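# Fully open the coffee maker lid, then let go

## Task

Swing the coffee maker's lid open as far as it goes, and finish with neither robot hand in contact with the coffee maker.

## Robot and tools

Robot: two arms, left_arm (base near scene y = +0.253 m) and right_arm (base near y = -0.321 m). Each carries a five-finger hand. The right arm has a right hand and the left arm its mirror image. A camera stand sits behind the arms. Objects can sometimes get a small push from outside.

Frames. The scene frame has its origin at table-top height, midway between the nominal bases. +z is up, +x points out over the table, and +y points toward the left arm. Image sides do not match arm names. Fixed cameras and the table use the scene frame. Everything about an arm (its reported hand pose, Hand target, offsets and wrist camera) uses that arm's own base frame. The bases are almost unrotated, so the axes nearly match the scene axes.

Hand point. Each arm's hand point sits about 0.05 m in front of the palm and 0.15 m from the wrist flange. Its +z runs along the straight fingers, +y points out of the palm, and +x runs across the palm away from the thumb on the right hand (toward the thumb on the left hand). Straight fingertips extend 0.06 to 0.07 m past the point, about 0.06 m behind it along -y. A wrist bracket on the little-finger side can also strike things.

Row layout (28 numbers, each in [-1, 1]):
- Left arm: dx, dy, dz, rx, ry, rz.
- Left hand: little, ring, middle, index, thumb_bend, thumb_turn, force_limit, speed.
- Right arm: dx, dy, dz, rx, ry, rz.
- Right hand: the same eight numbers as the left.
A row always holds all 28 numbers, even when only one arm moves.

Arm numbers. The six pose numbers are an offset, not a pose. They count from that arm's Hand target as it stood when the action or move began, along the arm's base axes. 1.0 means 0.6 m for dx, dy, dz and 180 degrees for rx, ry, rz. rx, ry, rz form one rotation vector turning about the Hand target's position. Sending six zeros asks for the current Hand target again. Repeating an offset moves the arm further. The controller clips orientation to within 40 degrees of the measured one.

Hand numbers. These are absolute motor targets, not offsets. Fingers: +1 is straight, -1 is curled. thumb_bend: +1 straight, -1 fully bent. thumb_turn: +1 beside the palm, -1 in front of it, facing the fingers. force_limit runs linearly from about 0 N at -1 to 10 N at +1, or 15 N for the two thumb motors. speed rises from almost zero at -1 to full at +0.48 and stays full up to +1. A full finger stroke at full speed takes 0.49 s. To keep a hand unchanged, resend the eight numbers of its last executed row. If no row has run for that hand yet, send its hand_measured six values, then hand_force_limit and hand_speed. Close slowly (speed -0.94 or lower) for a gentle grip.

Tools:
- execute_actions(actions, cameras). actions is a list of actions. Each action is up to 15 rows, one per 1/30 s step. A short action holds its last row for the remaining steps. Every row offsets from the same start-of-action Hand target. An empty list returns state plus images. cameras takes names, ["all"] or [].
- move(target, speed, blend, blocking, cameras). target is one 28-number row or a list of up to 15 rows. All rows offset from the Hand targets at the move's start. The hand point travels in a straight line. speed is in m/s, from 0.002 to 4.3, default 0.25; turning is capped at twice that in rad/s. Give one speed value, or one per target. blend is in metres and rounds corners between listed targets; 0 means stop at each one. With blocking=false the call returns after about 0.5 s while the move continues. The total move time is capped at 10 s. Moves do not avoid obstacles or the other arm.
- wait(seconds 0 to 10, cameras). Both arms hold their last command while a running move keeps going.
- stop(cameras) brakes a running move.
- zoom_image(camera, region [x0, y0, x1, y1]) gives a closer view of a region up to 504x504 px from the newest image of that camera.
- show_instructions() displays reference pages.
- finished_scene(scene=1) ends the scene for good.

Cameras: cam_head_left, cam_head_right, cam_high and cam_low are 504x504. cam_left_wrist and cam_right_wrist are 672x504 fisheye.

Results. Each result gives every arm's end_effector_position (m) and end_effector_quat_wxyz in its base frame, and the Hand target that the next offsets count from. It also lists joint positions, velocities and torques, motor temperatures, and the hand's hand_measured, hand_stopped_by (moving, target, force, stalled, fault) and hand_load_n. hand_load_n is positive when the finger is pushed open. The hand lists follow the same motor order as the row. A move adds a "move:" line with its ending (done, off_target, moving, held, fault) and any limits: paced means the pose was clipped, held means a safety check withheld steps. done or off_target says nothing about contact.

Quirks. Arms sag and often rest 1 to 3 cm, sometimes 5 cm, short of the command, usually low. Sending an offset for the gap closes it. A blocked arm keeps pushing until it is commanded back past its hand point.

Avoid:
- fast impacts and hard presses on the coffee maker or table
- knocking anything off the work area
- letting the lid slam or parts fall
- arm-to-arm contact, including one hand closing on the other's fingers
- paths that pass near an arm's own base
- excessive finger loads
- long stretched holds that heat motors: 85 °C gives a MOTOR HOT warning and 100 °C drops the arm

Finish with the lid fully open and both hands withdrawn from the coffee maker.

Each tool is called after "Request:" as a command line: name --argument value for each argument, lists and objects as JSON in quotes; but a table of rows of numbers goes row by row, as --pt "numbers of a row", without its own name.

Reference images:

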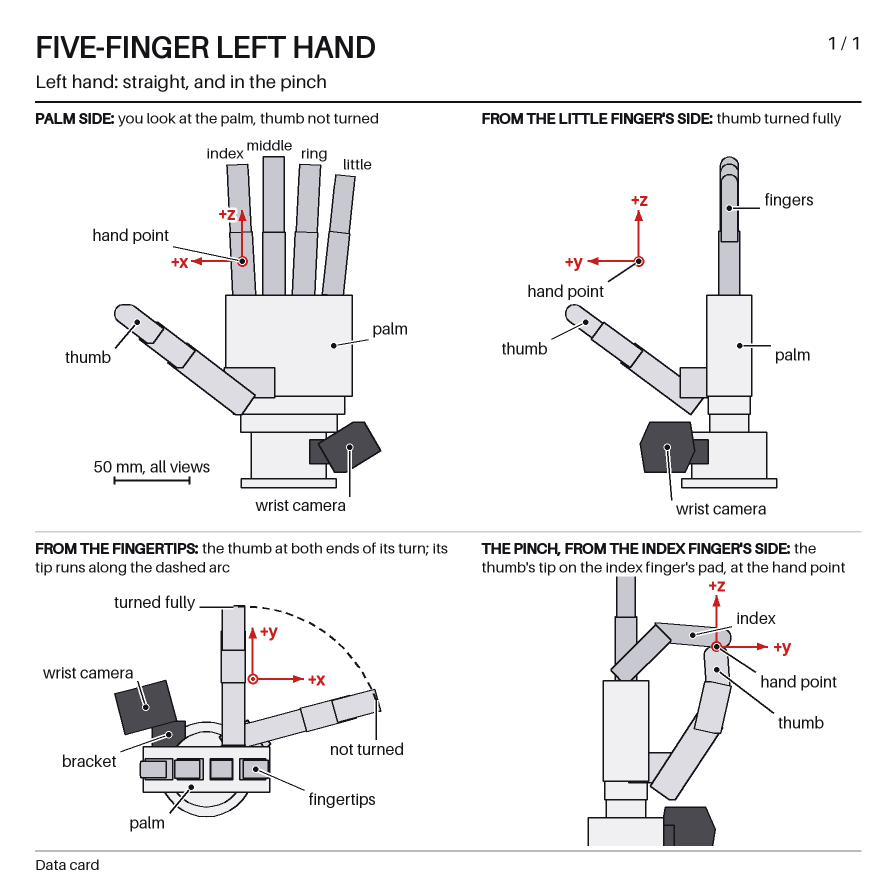

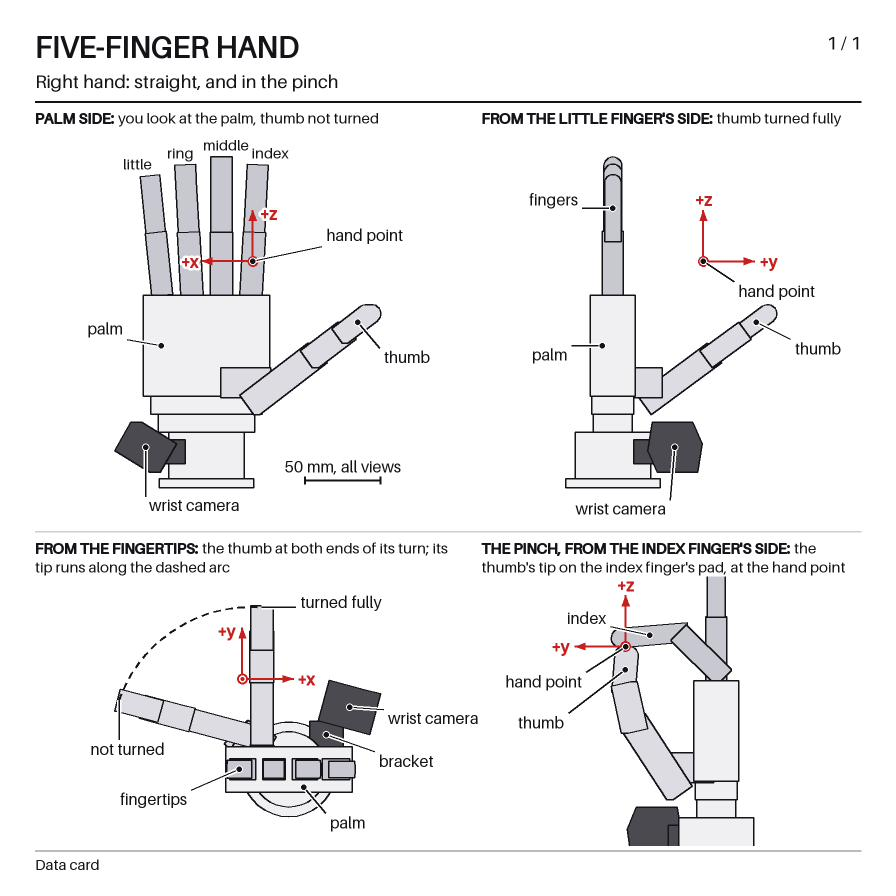

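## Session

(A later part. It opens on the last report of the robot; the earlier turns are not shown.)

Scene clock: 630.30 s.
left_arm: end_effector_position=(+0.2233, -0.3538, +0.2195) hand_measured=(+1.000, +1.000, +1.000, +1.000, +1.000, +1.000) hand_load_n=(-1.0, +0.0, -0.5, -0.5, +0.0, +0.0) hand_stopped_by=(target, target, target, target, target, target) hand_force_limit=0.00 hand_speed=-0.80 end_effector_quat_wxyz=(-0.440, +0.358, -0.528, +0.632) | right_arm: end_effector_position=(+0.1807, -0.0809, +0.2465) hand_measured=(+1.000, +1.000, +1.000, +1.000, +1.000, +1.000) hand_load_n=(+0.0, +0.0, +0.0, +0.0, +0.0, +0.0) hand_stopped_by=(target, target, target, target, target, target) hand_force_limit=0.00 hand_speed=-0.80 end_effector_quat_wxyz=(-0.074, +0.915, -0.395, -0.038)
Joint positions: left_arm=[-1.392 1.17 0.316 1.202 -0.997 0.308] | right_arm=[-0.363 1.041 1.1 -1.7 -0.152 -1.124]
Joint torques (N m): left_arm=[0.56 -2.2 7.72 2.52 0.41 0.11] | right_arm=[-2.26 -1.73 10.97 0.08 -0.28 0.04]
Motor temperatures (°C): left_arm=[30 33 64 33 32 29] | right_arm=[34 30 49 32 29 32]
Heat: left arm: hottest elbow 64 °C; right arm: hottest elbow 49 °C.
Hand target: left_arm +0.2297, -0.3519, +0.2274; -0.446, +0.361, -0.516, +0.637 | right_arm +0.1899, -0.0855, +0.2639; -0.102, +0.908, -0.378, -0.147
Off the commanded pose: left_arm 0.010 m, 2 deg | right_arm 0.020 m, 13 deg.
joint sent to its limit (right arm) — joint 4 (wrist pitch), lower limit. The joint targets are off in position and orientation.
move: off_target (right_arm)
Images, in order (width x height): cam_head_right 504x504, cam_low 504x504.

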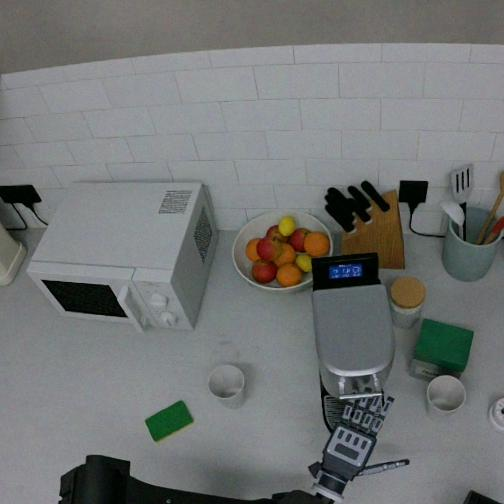

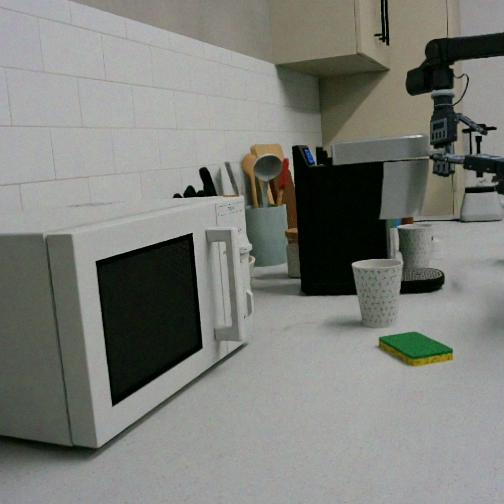

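Request:
move --pt "0.0063 0.018 0.08 0 0 0 1 1 1 1 1 1 0 -0.8 0 0 0 0 0 0 1 1 1 1 1 1 0 -0.8" --pt "0.038 0.043 0.1735 0 0 0 1 1 1 1 1 1 0 -0.8 0 0 0 0 0 0 1 1 1 1 1 1 0 -0.8" --speed 0.08 --blend 0.03 --cameras '["cam_head_left","cam_head_right","cam_high","cam_low"]'

Request:
zoom_image --camera "cam_low" --region '[280, 60, 504, 284]'

Request:
zoom_image --camera "cam_high" --region '[110, 60, 330, 280]'

Request:
zoom_image --camera "cam_head_right" --region '[270, 280, 450, 460]'

Scene clock: 770.07 s.
left_arm: end_effector_position=(+0.2354, -0.3302, +0.3009) hand_measured=(+1.000, +1.000, +1.000, +1.000, +1.000, +1.000) hand_load_n=(+0.0, +0.0, +0.0, +0.0, +0.0, +0.0) hand_stopped_by=(target, target, target, target, target, target) hand_force_limit=0.00 hand_speed=-0.80 end_effector_quat_wxyz=(-0.443, +0.332, -0.545, +0.630) | right_arm: end_effector_position=(+0.1807, -0.0809, +0.2465) hand_measured=(+1.000, +1.000, +1.000, +1.000, +1.000, +1.000) hand_load_n=(+0.0, +0.0, +0.0, +0.0, +0.0, +0.0) hand_stopped_by=(target, target, target, target, target, target) hand_force_limit=0.00 hand_speed=-0.80 end_effector_quat_wxyz=(-0.074, +0.915, -0.395, -0.038)
Joint positions: left_arm=[-1.306 0.808 0.413 0.689 -0.873 0.295] | right_arm=[-0.363 1.041 1.1 -1.7 -0.152 -1.124]
Joint torques (N m): left_arm=[2.32 -1.14 14.84 0.53 -0.29 -0.24] | right_arm=[-2.08 -1.73 11 0.06 -0.28 0.04]
Motor temperatures (°C): left_arm=[30 33 50 33 33 29] | right_arm=[34 29 50 31 29 32]
Heat: left arm: hottest elbow 50 °C; right arm: hottest elbow 50 °C.
Hand target: left_arm +0.2525, -0.3261, +0.3315; -0.446, +0.361, -0.516, +0.637 | right_arm +0.1899, -0.0855, +0.2639; -0.102, +0.908, -0.378, -0.147
Off the commanded pose: left_arm 0.035 m, 5 deg | right_arm 0.020 m, 13 deg.
joint sent to its limit (right arm) — joint 4 (wrist pitch), lower limit. The joint targets are off in position and orientation.
move: off_target (left_arm, right_arm); blend cut to 0.0247 m at target 1
Images, in order (width x height): cam_head_left 504x504, cam_head_right 504x504, cam_high 504x504, cam_low 504x504.

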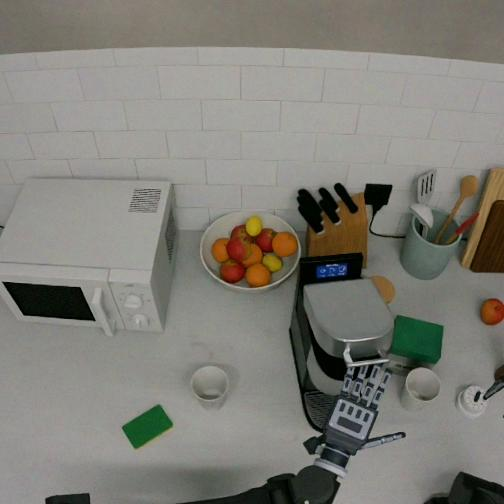

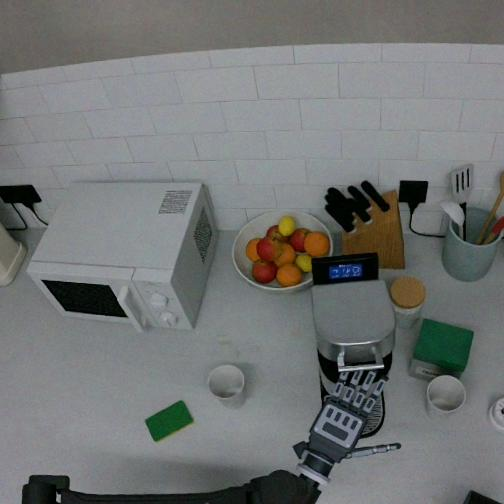

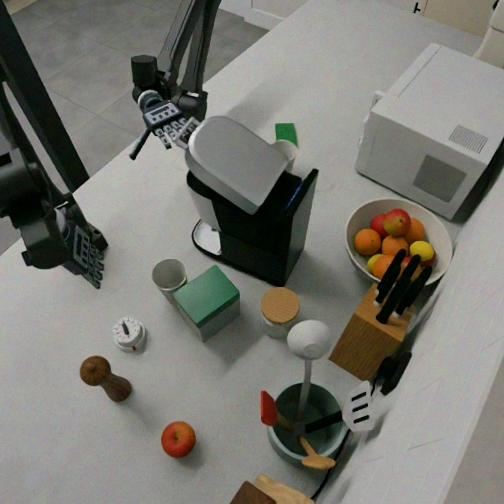

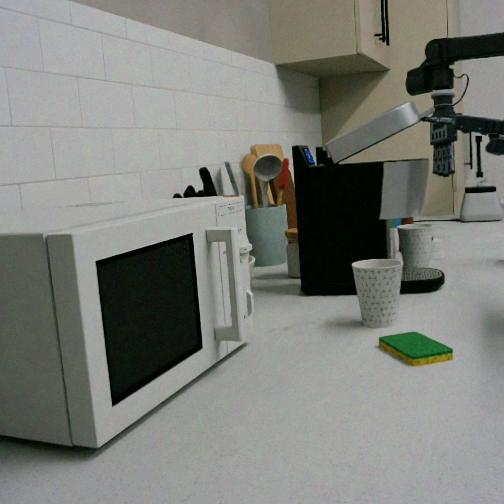

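Scaled by 2.250.

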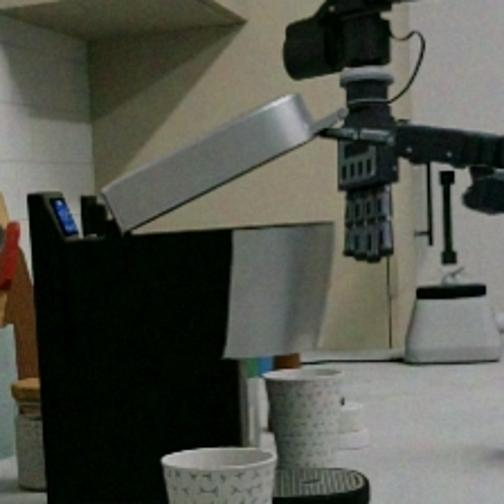

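Scaled by 2.291.

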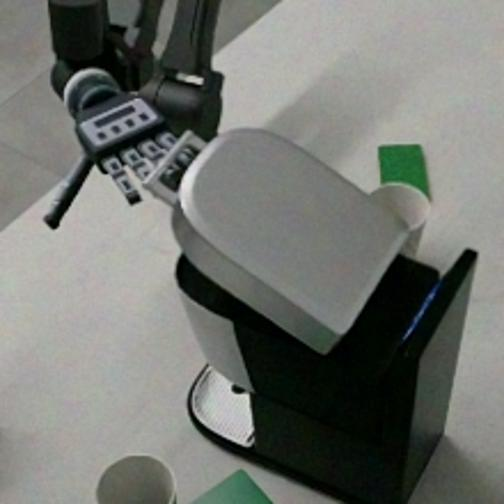

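Scaled by 2.800.

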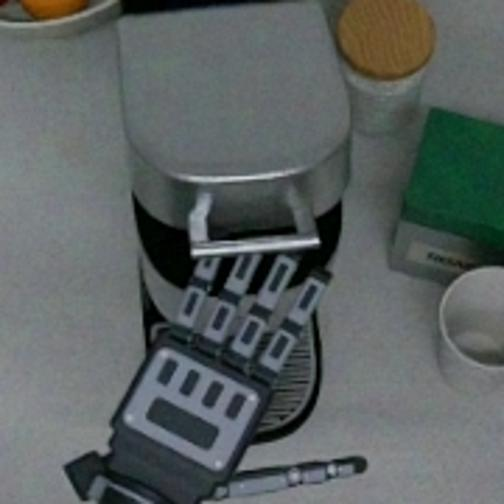

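Request:
move --pt "0 0 0 0 0 0 0 1 1 0 1 1 0 -0.5 0 0 0 0 0 0 1 1 1 1 1 1 0 -0.8" --pt "0.035 0 0.01 0 0 0 0 1 1 0 1 1 0 -0.5 0 0 0 0 0 0 1 1 1 1 1 1 0 -0.8" --speed 0.06 --cameras '["cam_head_left","cam_head_right","cam_high","cam_low"]'

Request:
zoom_image --camera "cam_low" --region '[320, 60, 504, 244]'

Request:
zoom_image --camera "cam_high" --region '[110, 60, 330, 280]'

Request:
zoom_image --camera "cam_head_right" --region '[290, 310, 430, 450]'

Scene clock: 986.57 s.
left_arm: end_effector_position=(+0.2633, -0.3163, +0.2977) hand_measured=(+0.000, +1.000, +1.000, +0.000, +1.000, +1.000) hand_load_n=(+0.0, +0.0, -0.5, +0.0, +0.0, +0.0) hand_stopped_by=(target, target, target, target, target, target) hand_force_limit=0.00 hand_speed=-0.50 end_effector_quat_wxyz=(-0.452, +0.349, -0.542, +0.616) | right_arm: end_effector_position=(+0.1807, -0.0809, +0.2465) hand_measured=(+1.000, +1.000, +1.000, +1.000, +1.000, +1.000) hand_load_n=(+0.0, +0.0, +0.0, +0.0, -0.5, +0.0) hand_stopped_by=(target, target, target, target, target, target) hand_force_limit=0.00 hand_speed=-0.80 end_effector_quat_wxyz=(-0.074, +0.915, -0.395, -0.038)
Joint positions: left_arm=[-1.2 0.804 0.422 0.631 -0.818 0.244] | right_arm=[-0.363 1.041 1.1 -1.7 -0.152 -1.124]
Joint torques (N m): left_arm=[0.62 -0.15 16.55 0.96 0.37 -0.16] | right_arm=[-2.26 -1.73 11 0.06 -0.29 0.04]
Motor temperatures (°C): left_arm=[30 32 64 32 32 29] | right_arm=[33 29 51 31 29 32]
Heat: left arm: hottest elbow 64 °C; right arm: hottest elbow 51 °C.
Hand target: left_arm +0.2735, -0.3261, +0.3375; -0.446, +0.361, -0.516, +0.637 | right_arm +0.1899, -0.0855, +0.2639; -0.102, +0.908, -0.378, -0.147
Off the commanded pose: left_arm 0.042 m, 4 deg | right_arm 0.020 m, 13 deg.
joint sent to its limit (right arm) — joint 4 (wrist pitch), lower limit. The joint targets are off in position and orientation.
move: off_target (left_arm, right_arm)
Images, in order (width x height): cam_head_left 504x504, cam_head_right 504x504, cam_high 504x504, cam_low 504x504.

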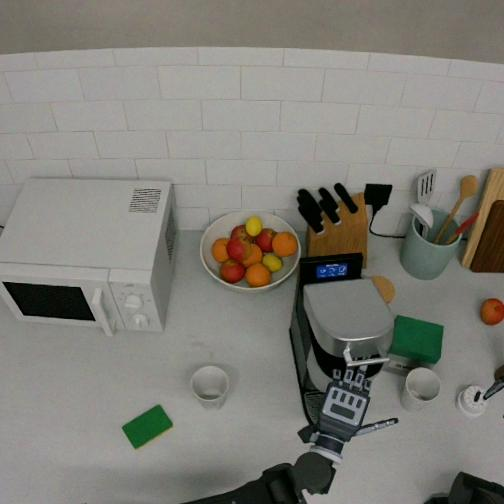

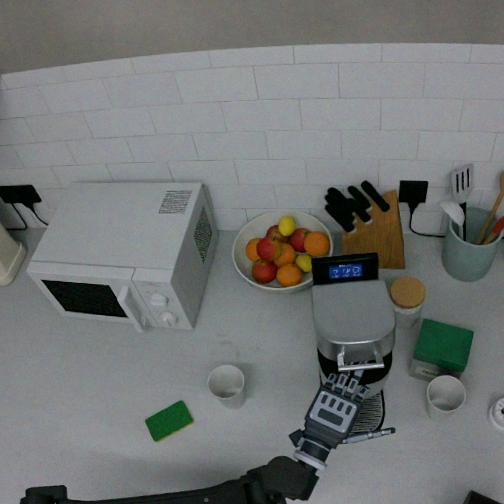

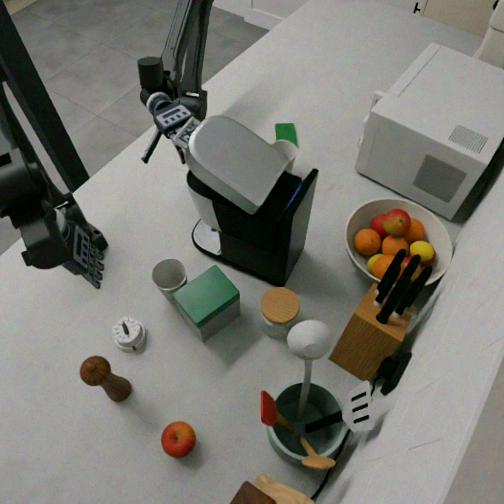

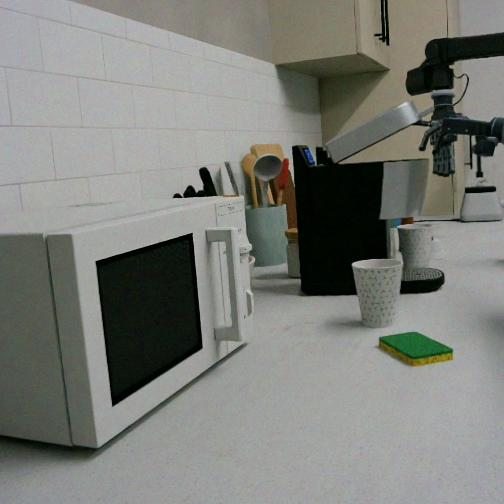

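Scaled by 2.739.

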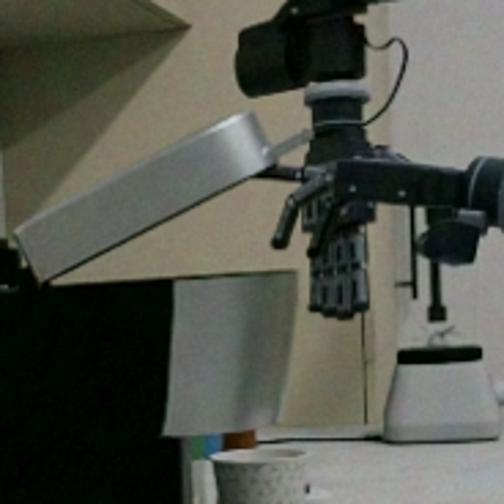

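Scaled by 2.291.

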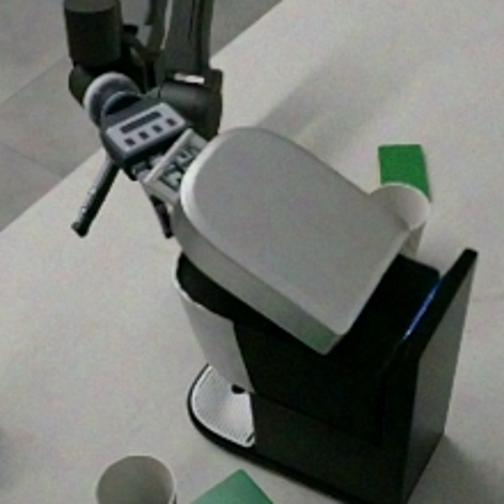

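Scaled by 3.600.

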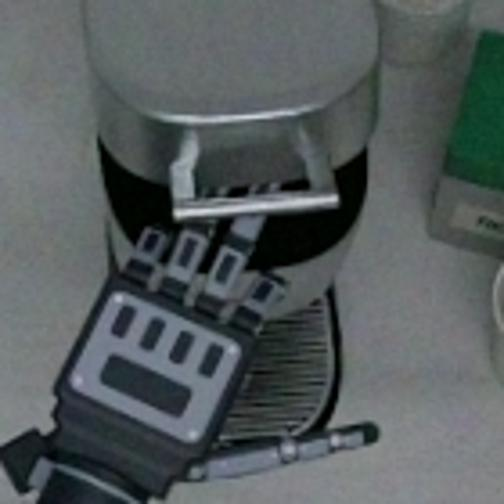

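Request:
zoom_image --camera "cam_low" --region '[390, 85, 460, 155]'

Request:
zoom_image --camera "cam_head_left" --region '[310, 330, 400, 420]'

Scaled by 7.200.

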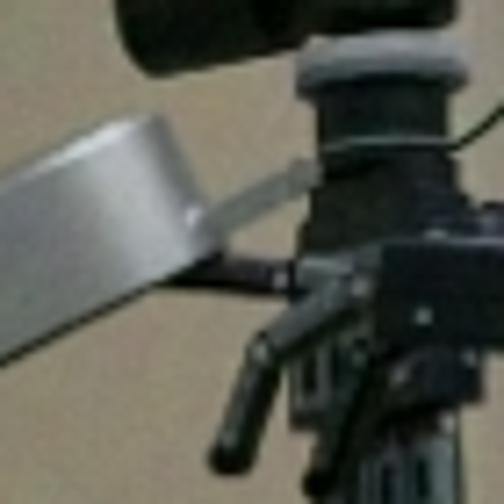

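Scaled by 5.600.

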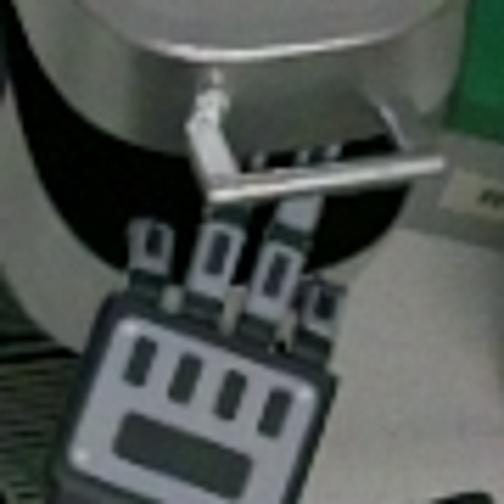

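Request:
move --pt "0.0615 0.005 0.039 0 0 0 0 1 1 0 1 1 0 -0.5 0 0 0 0 0 0 1 1 1 1 1 1 0 -0.8" --pt "0.115 0.008 0.0875 0 0 0 0 1 1 0 1 1 0 -0.5 0 0 0 0 0 0 1 1 1 1 1 1 0 -0.8" --speed 0.08 --blend 0.02 --cameras '["cam_head_left","cam_head_right","cam_high","cam_low"]'

Request:
zoom_image --camera "cam_low" --region '[320, 50, 504, 234]'

Request:
zoom_image --camera "cam_high" --region '[110, 40, 330, 260]'

Request:
zoom_image --camera "cam_head_right" --region '[290, 260, 430, 400]'

Scene clock: 1060.10 s.
left_arm: end_effector_position=(+0.3306, -0.3177, +0.3521) hand_measured=(+0.000, +1.000, +1.000, +0.000, +1.000, +1.000) hand_load_n=(+0.0, -0.5, +0.0, +0.0, +0.0, +0.0) hand_stopped_by=(target, target, target, target, target, target) hand_force_limit=0.00 hand_speed=-0.50 end_effector_quat_wxyz=(-0.446, +0.353, -0.540, +0.620) | right_arm: end_effector_position=(+0.1807, -0.0809, +0.2465) hand_measured=(+1.000, +1.000, +1.000, +1.000, +1.000, +1.000) hand_load_n=(+0.0, +0.0, +0.0, +0.0, -0.5, +0.0) hand_stopped_by=(target, target, target, target, target, target) hand_force_limit=0.00 hand_speed=-0.80 end_effector_quat_wxyz=(-0.074, +0.915, -0.395, -0.038)
Joint positions: left_arm=[-0.96 0.854 0.602 0.454 -0.583 0.157] | right_arm=[-0.363 1.041 1.1 -1.7 -0.152 -1.124]
Joint torques (N m): left_arm=[0.79 -1.03 16.87 0.99 0.24 -0.15] | right_arm=[-2.2 -1.73 10.99 0.05 -0.28 0.04]
Motor temperatures (°C): left_arm=[30 32 75 32 32 29] | right_arm=[33 29 52 30 29 32]
Heat: left arm: hottest elbow 75 °C; right arm: hottest elbow 52 °C.
Hand target: left_arm +0.3425, -0.3213, +0.3900; -0.446, +0.361, -0.516, +0.637 | right_arm +0.1899, -0.0855, +0.2639; -0.102, +0.908, -0.378, -0.147
Off the commanded pose: left_arm 0.040 m, 3 deg | right_arm 0.020 m, 13 deg.
joint sent to its limit (right arm) — joint 4 (wrist pitch), lower limit. The joint targets are off in position and orientation.
move: off_target (left_arm, right_arm)
Images, in order (width x height): cam_head_left 504x504, cam_head_right 504x504, cam_high 504x504, cam_low 504x504.

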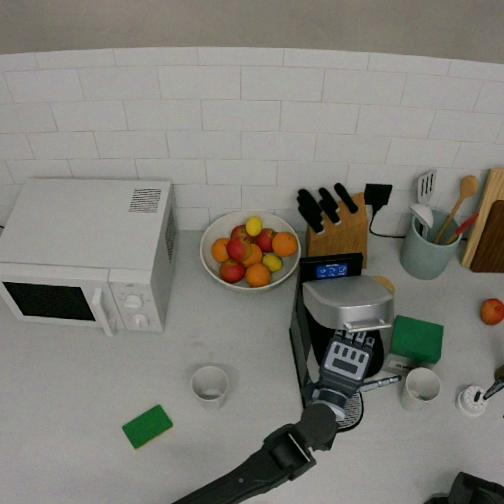

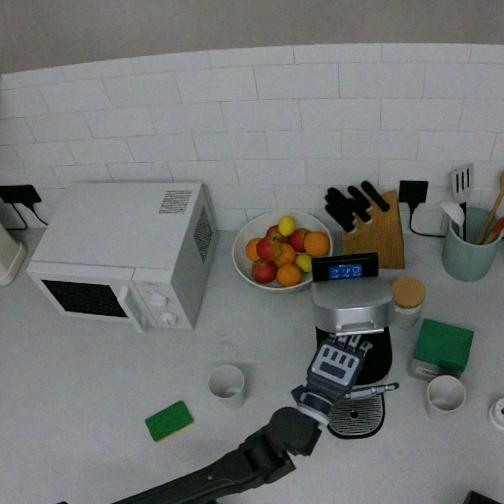

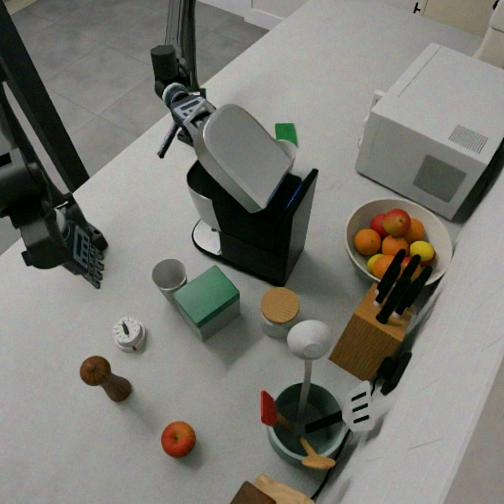

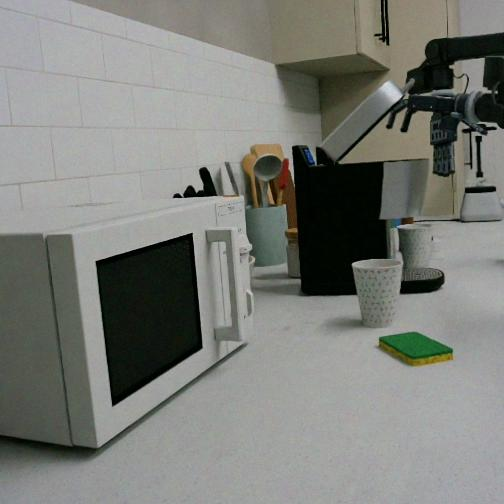

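Scaled by 2.739.

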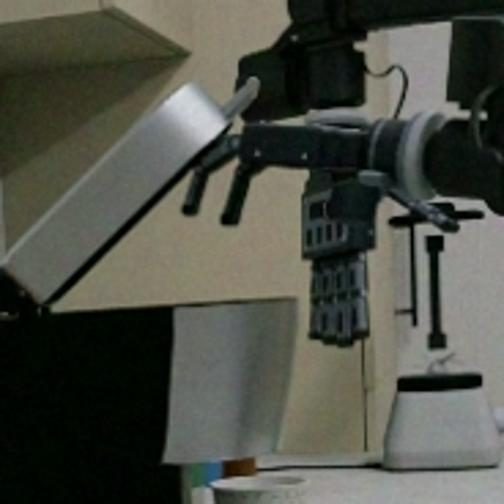

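Scaled by 2.291.

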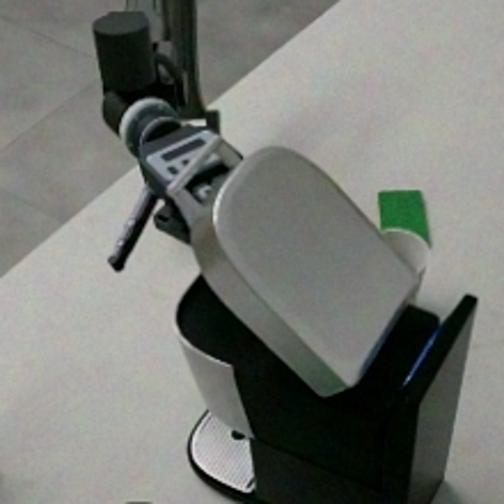

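Scaled by 3.600.

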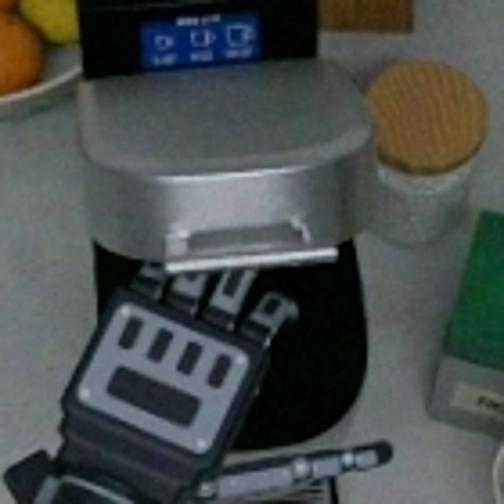

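Request:
move --pt "0.0725 0.005 0.03 0 0 0 0 1 1 0 1 1 0 -0.5 0 0 0 0 0 0 1 1 1 1 1 1 0 -0.8" --pt "0.1425 0.009 0.0433 0 0 0 0 1 1 0 1 1 0 -0.5 0 0 0 0 0 0 1 1 1 1 1 1 0 -0.8" --pt "0.19 0.011 0.041 0 0 0 0 1 1 0 1 1 0 -0.5 0 0 0 0 0 0 1 1 1 1 1 1 0 -0.8" --speed 0.1 --blend 0.02 --cameras '["cam_head_left","cam_head_right","cam_high","cam_low"]'

Request:
zoom_image --camera "cam_low" --region '[270, 40, 454, 224]'

Request:
zoom_image --camera "cam_high" --region '[130, 30, 350, 250]'

Scene clock: 1095.80 s.
left_arm: end_effector_position=(+0.4451, -0.3095, +0.3725) hand_measured=(+0.000, +1.000, +1.000, +0.000, +1.000, +1.000) hand_load_n=(+0.0, +0.0, +0.0, +0.0, +0.0, -0.5) hand_stopped_by=(target, target, target, target, target, target) hand_force_limit=0.00 hand_speed=-0.50 end_effector_quat_wxyz=(-0.444, +0.363, -0.543, +0.614) | right_arm: end_effector_position=(+0.1807, -0.0809, +0.2465) hand_measured=(+1.000, +1.000, +1.000, +1.000, +1.000, +1.000) hand_load_n=(+0.0, +0.0, +0.0, +0.0, +0.0, +0.0) hand_stopped_by=(target, target, target, target, target, target) hand_force_limit=0.00 hand_speed=-0.80 end_effector_quat_wxyz=(-0.074, +0.915, -0.395, -0.038)
Joint positions: left_arm=[-0.672 1.07 0.8 0.425 -0.313 0.084] | right_arm=[-0.363 1.041 1.1 -1.7 -0.152 -1.124]
Joint torques (N m): left_arm=[0.56 -3.66 16.84 1.78 0.18 -0.15] | right_arm=[-2.2 -1.79 10.99 0.05 -0.29 0.04]
Motor temperatures (°C): left_arm=[30 32 77 32 32 29] | right_arm=[33 29 52 30 29 32]
Heat: left arm: hottest elbow 77 °C; right arm: hottest elbow 52 °C.
Hand target: left_arm +0.4565, -0.3147, +0.4146; -0.446, +0.361, -0.516, +0.637 | right_arm +0.1899, -0.0855, +0.2639; -0.102, +0.908, -0.378, -0.147
Off the commanded pose: left_arm 0.044 m, 4 deg | right_arm 0.020 m, 13 deg.
joint sent to its limit (right arm) — joint 4 (wrist pitch), lower limit. The joint targets are off in position and orientation.
move: off_target (left_arm, right_arm); blend cut to 0.0143 m at target 2
Images, in order (width x height): cam_head_left 504x504, cam_head_right 504x504, cam_high 504x504, cam_low 504x504.

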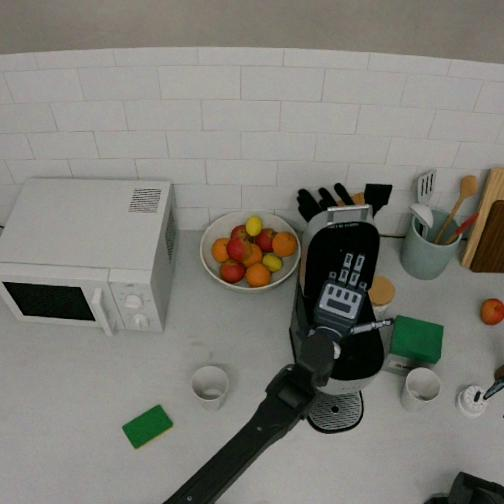

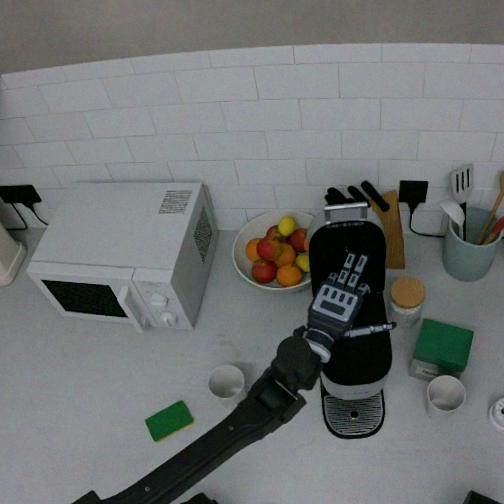

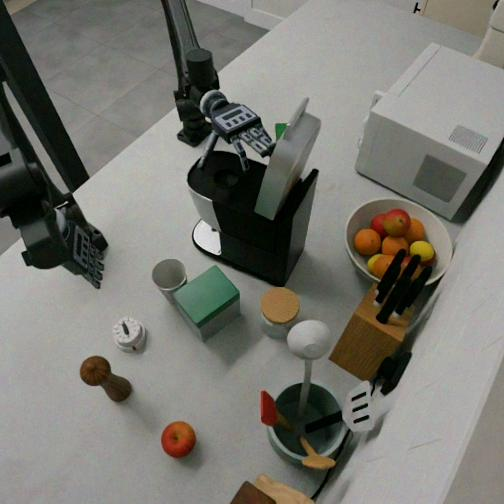

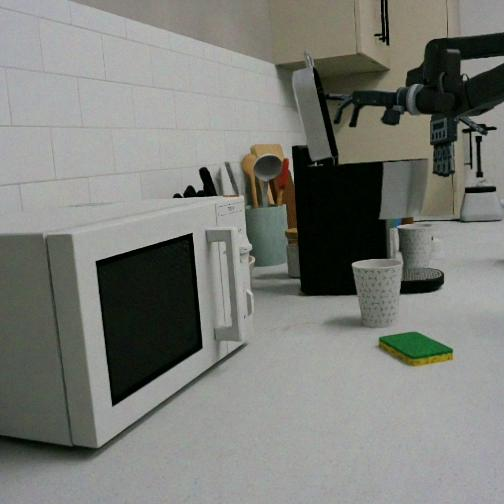

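Scaled by 2.739.

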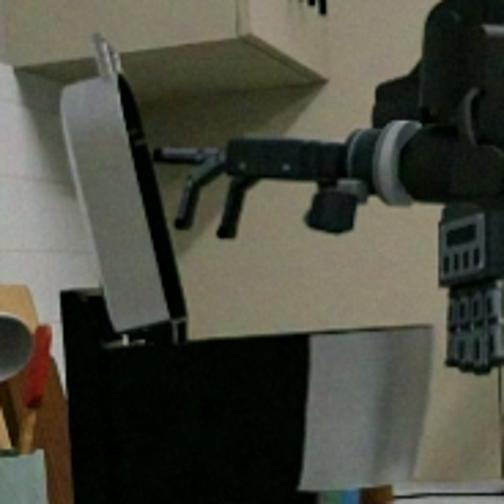

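Scaled by 2.291.

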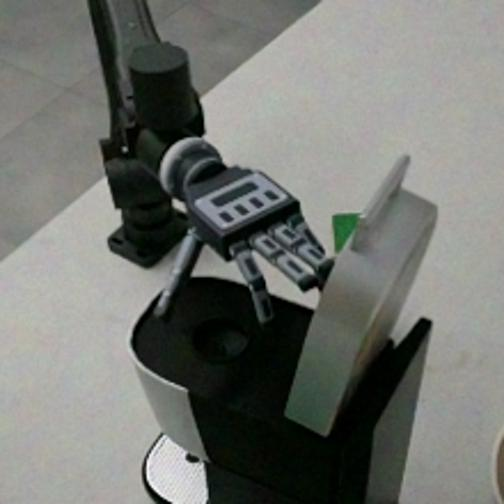

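Request:
zoom_image --camera "cam_low" --region '[285, 45, 385, 175]'

Request:
zoom_image --camera "cam_high" --region '[240, 80, 340, 230]'

Request:
wait --seconds 0

Scaled by 3.877.

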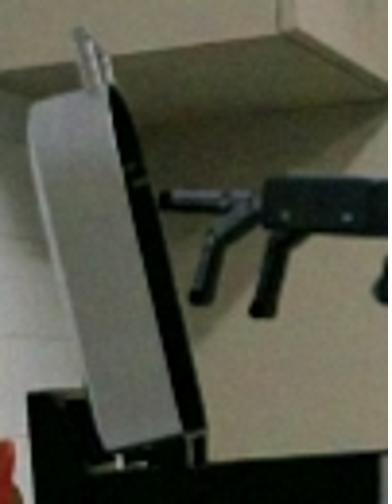

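Scaled by 3.360.

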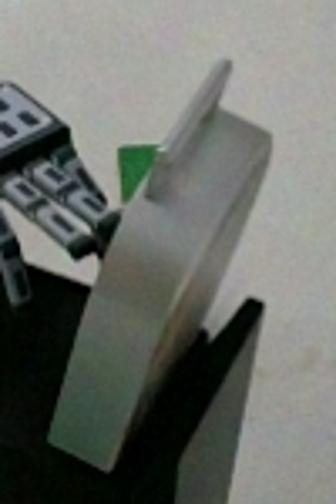

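Scene clock: 1126.17 s.
left_arm: end_effector_position=(+0.4451, -0.3095, +0.3725) hand_measured=(+0.000, +1.000, +1.000, +0.000, +1.000, +1.000) hand_load_n=(+0.0, +0.0, +0.0, +0.0, +0.0, -0.5) hand_stopped_by=(target, target, target, target, target, target) hand_force_limit=0.00 hand_speed=-0.50 end_effector_quat_wxyz=(-0.444, +0.363, -0.543, +0.614) | right_arm: end_effector_position=(+0.1807, -0.0809, +0.2465) hand_measured=(+1.000, +1.000, +1.000, +1.000, +1.000, +1.000) hand_load_n=(+0.0, +0.0, +0.0, +0.0, +0.0, +0.0) hand_stopped_by=(target, target, target, target, target, target) hand_force_limit=0.00 hand_speed=-0.80 end_effector_quat_wxyz=(-0.074, +0.915, -0.395, -0.038)
Joint positions: left_arm=[-0.672 1.07 0.8 0.425 -0.313 0.084] | right_arm=[-0.363 1.041 1.1 -1.7 -0.152 -1.124]
Joint torques (N m): left_arm=[0.56 -3.78 16.83 1.78 0.18 -0.15] | right_arm=[-2.26 -1.79 10.99 0.06 -0.28 0.04]
Motor temperatures (°C): left_arm=[30 33 72 32 32 29] | right_arm=[33 29 52 30 29 32]
Heat: left arm: hottest elbow 72 °C; right arm: hottest elbow 52 °C.
Hand target: left_arm +0.4565, -0.3147, +0.4146; -0.446, +0.361, -0.516, +0.637 | right_arm +0.1899, -0.0855, +0.2639; -0.102, +0.908, -0.378, -0.147
Off the commanded pose: left_arm 0.044 m, 4 deg | right_arm 0.020 m, 13 deg.

Request:
move --target '[0.085,0.01,-0.01,0,0,0,0,1,1,0,1,1,0,-0.5,0,0,0,0,0,0,1,1,1,1,1,1,0,-0.8]' --speed 0.06 --cameras '["cam_head_left","cam_head_right","cam_high","cam_low"]'

Request:
zoom_image --camera "cam_low" --region '[285, 45, 385, 175]'

Request:
zoom_image --camera "cam_high" --region '[200, 80, 350, 230]'

Request:
zoom_image --camera "cam_head_right" --region '[280, 180, 420, 320]'

Scene clock: 1144.23 s.
left_arm: end_effector_position=(+0.4816, -0.3142, +0.3664) hand_measured=(+0.000, +1.000, +1.000, +0.000, +1.000, +1.000) hand_load_n=(+0.0, +0.0, +0.0, +0.0, +0.0, +0.0) hand_stopped_by=(target, target, target, target, target, target) hand_force_limit=0.00 hand_speed=-0.50 end_effector_quat_wxyz=(-0.430, +0.356, -0.553, +0.618) | right_arm: end_effector_position=(+0.1807, -0.0809, +0.2465) hand_measured=(+1.000, +1.000, +1.000, +1.000, +1.000, +1.000) hand_load_n=(+0.0, +0.0, +0.0, +0.0, +0.0, +0.0) hand_stopped_by=(target, target, target, target, target, target) hand_force_limit=0.00 hand_speed=-0.80 end_effector_quat_wxyz=(-0.074, +0.915, -0.395, -0.038)
Joint positions: left_arm=[-0.602 1.165 0.861 0.442 -0.209 0.065] | right_arm=[-0.363 1.041 1.1 -1.7 -0.152 -1.124]
Joint torques (N m): left_arm=[1.67 -3.9 17.14 2.7 -0.11 -0.16] | right_arm=[-2.08 -1.79 11.02 0.06 -0.28 0.05]
Motor temperatures (°C): left_arm=[30 33 72 32 32 29] | right_arm=[33 29 52 30 29 32]
Heat: left arm: hottest elbow 72 °C; right arm: hottest elbow 52 °C.
Hand target: left_arm +0.5075, -0.3087, +0.4086; -0.446, +0.361, -0.516, +0.637 | right_arm +0.1899, -0.0855, +0.2639; -0.102, +0.908, -0.378, -0.147
Off the commanded pose: left_arm 0.050 m, 5 deg | right_arm 0.020 m, 13 deg.
joint sent to its limit (right arm) — joint 4 (wrist pitch), lower limit. The joint targets are off in position and orientation.
move: off_target (left_arm, right_arm)
Images, in order (width x height): cam_head_left 504x504, cam_head_right 504x504, cam_high 504x504, cam_low 504x504.

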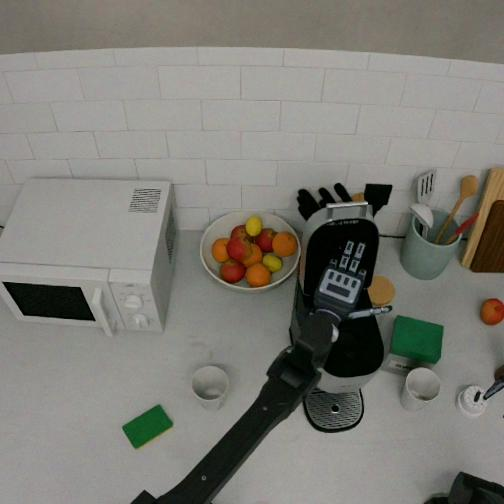

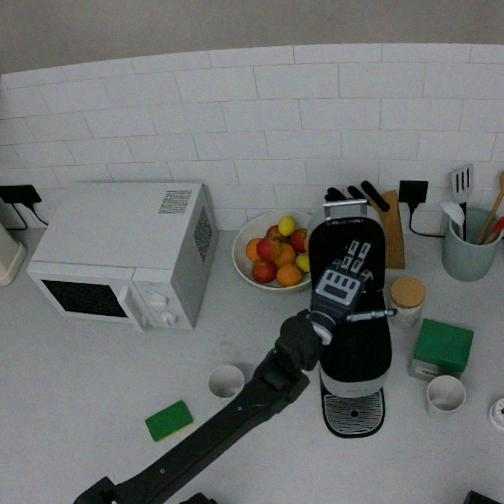

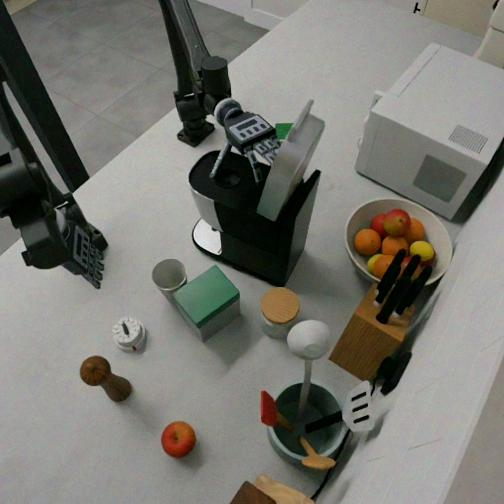

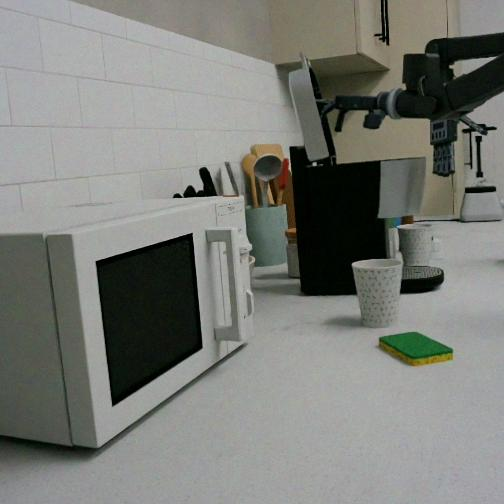

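Scaled by 3.877.

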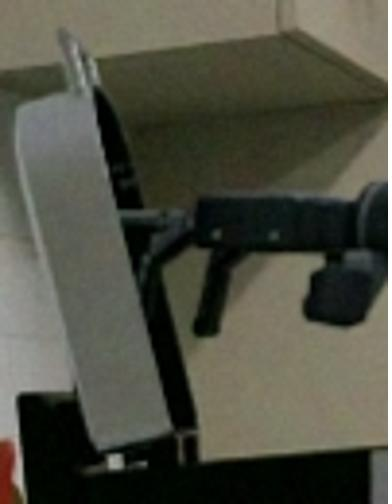

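Scaled by 3.360.

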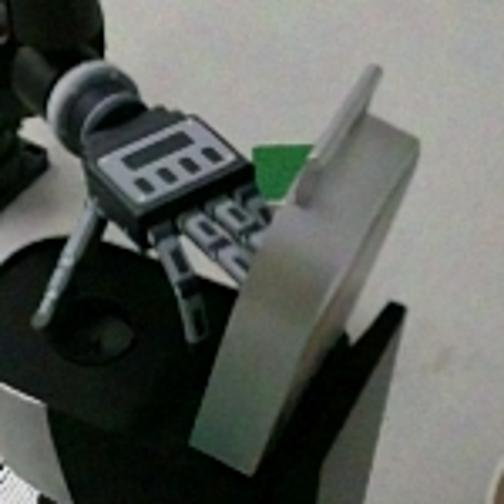

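Scaled by 3.600.

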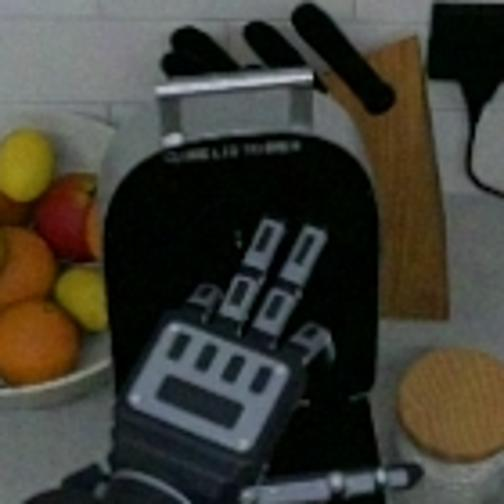

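Request:
move --pt "-0.2 0 0 0 0 0 0 1 1 0 1 1 0 -0.5 0 0 0 0 0 0 1 1 1 1 1 1 0 -0.8" --pt "-0.5 0.07 0.04 0 0 0 0 1 1 0 1 1 0 -0.5 0 0 0 0 0 0 1 1 1 1 1 1 0 -0.8" --speed 0.2 --blend 0.04 --cameras '["cam_head_left","cam_head_right","cam_high","cam_low"]'

Request:
zoom_image --camera "cam_low" --region '[285, 45, 385, 175]'

Request:
zoom_image --camera "cam_high" --region '[150, 60, 350, 260]'

Scene clock: 1165.17 s.
left_arm: end_effector_position=(+0.2111, -0.2622, +0.4279) hand_measured=(+0.000, +1.000, +1.000, +0.000, +1.000, +1.000) hand_load_n=(+0.0, +0.0, +0.0, +0.0, +0.0, -0.5) hand_stopped_by=(target, target, target, target, target, target) hand_force_limit=0.00 hand_speed=-0.50 end_effector_quat_wxyz=(-0.448, +0.365, -0.519, +0.630) | right_arm: end_effector_position=(+0.1807, -0.0809, +0.2465) hand_measured=(+1.000, +1.000, +1.000, +1.000, +1.000, +1.000) hand_load_n=(+0.0, +0.0, +0.0, +0.0, +0.0, +0.0) hand_stopped_by=(target, target, target, target, target, target) hand_force_limit=0.00 hand_speed=-0.80 end_effector_quat_wxyz=(-0.074, +0.915, -0.395, -0.038)
Joint positions: left_arm=[-1.387 0.498 0.631 0.247 -1.016 0.333] | right_arm=[-0.363 1.041 1.1 -1.7 -0.152 -1.124]
Joint torques (N m): left_arm=[-1.38 2.2 10.56 2.22 0.06 0.08] | right_arm=[-2.26 -1.79 11 0.06 -0.28 0.04]
Motor temperatures (°C): left_arm=[30 33 74 32 32 29] | right_arm=[33 29 52 30 29 32]
Heat: left arm: hottest elbow 74 °C; right arm: hottest elbow 52 °C.
Hand target: left_arm +0.2075, -0.2667, +0.4326; -0.446, +0.361, -0.516, +0.637 | right_arm +0.1899, -0.0855, +0.2639; -0.102, +0.908, -0.378, -0.147
Off the commanded pose: left_arm 0.007 m, 1 deg | right_arm 0.020 m, 13 deg.
joint sent to its limit (right arm) — joint 4 (wrist pitch), lower limit. The joint targets are off in position and orientation.
move: off_target (right_arm)
Images, in order (width x height): cam_head_left 504x504, cam_head_right 504x504, cam_high 504x504, cam_low 504x504.

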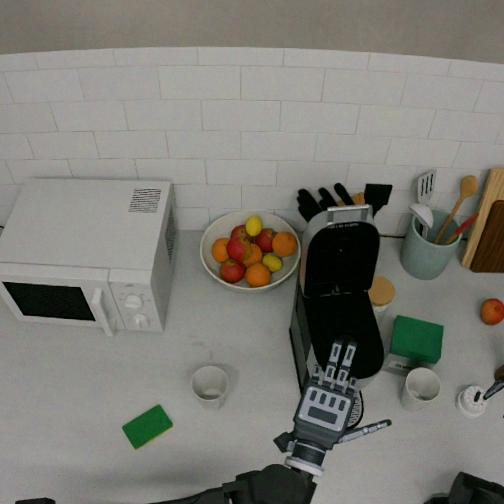

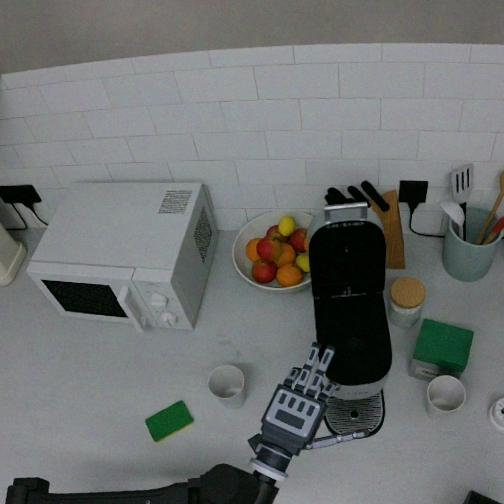

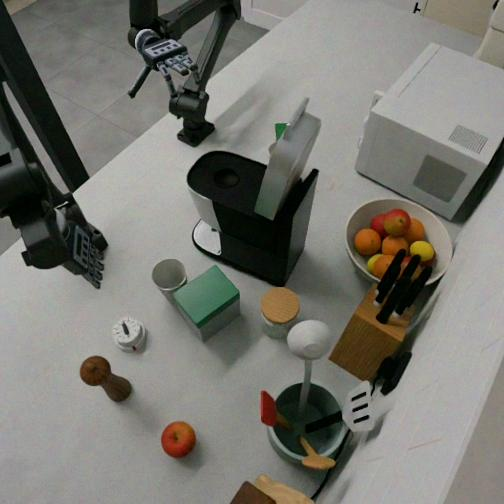

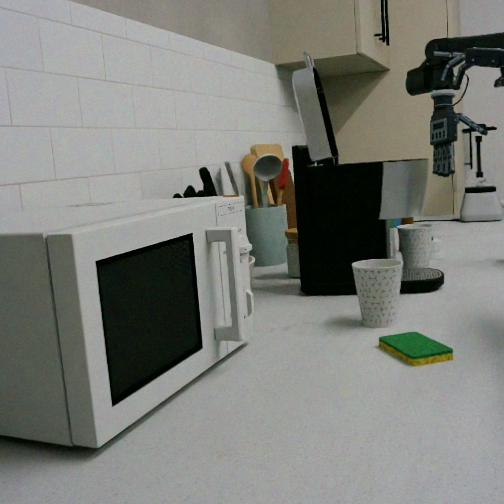

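Scaled by 3.877.

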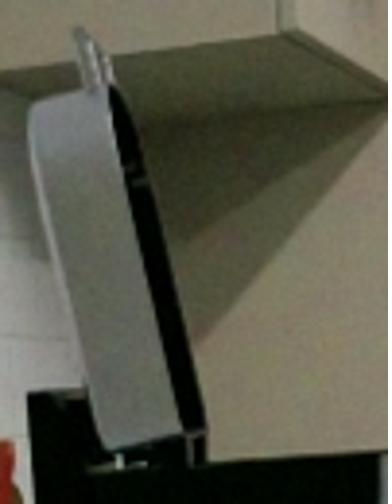

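Scaled by 2.520.

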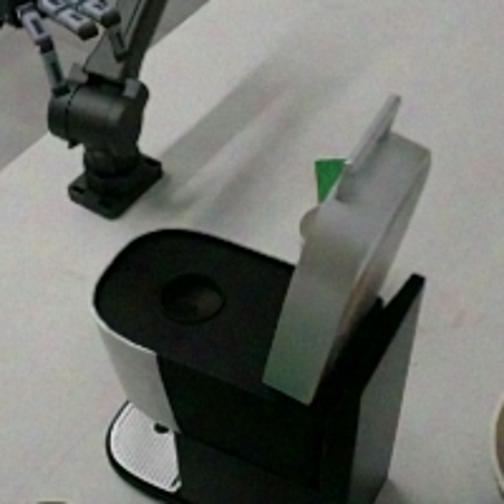

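Request:
finished_scene

The scene is finished: the task was done.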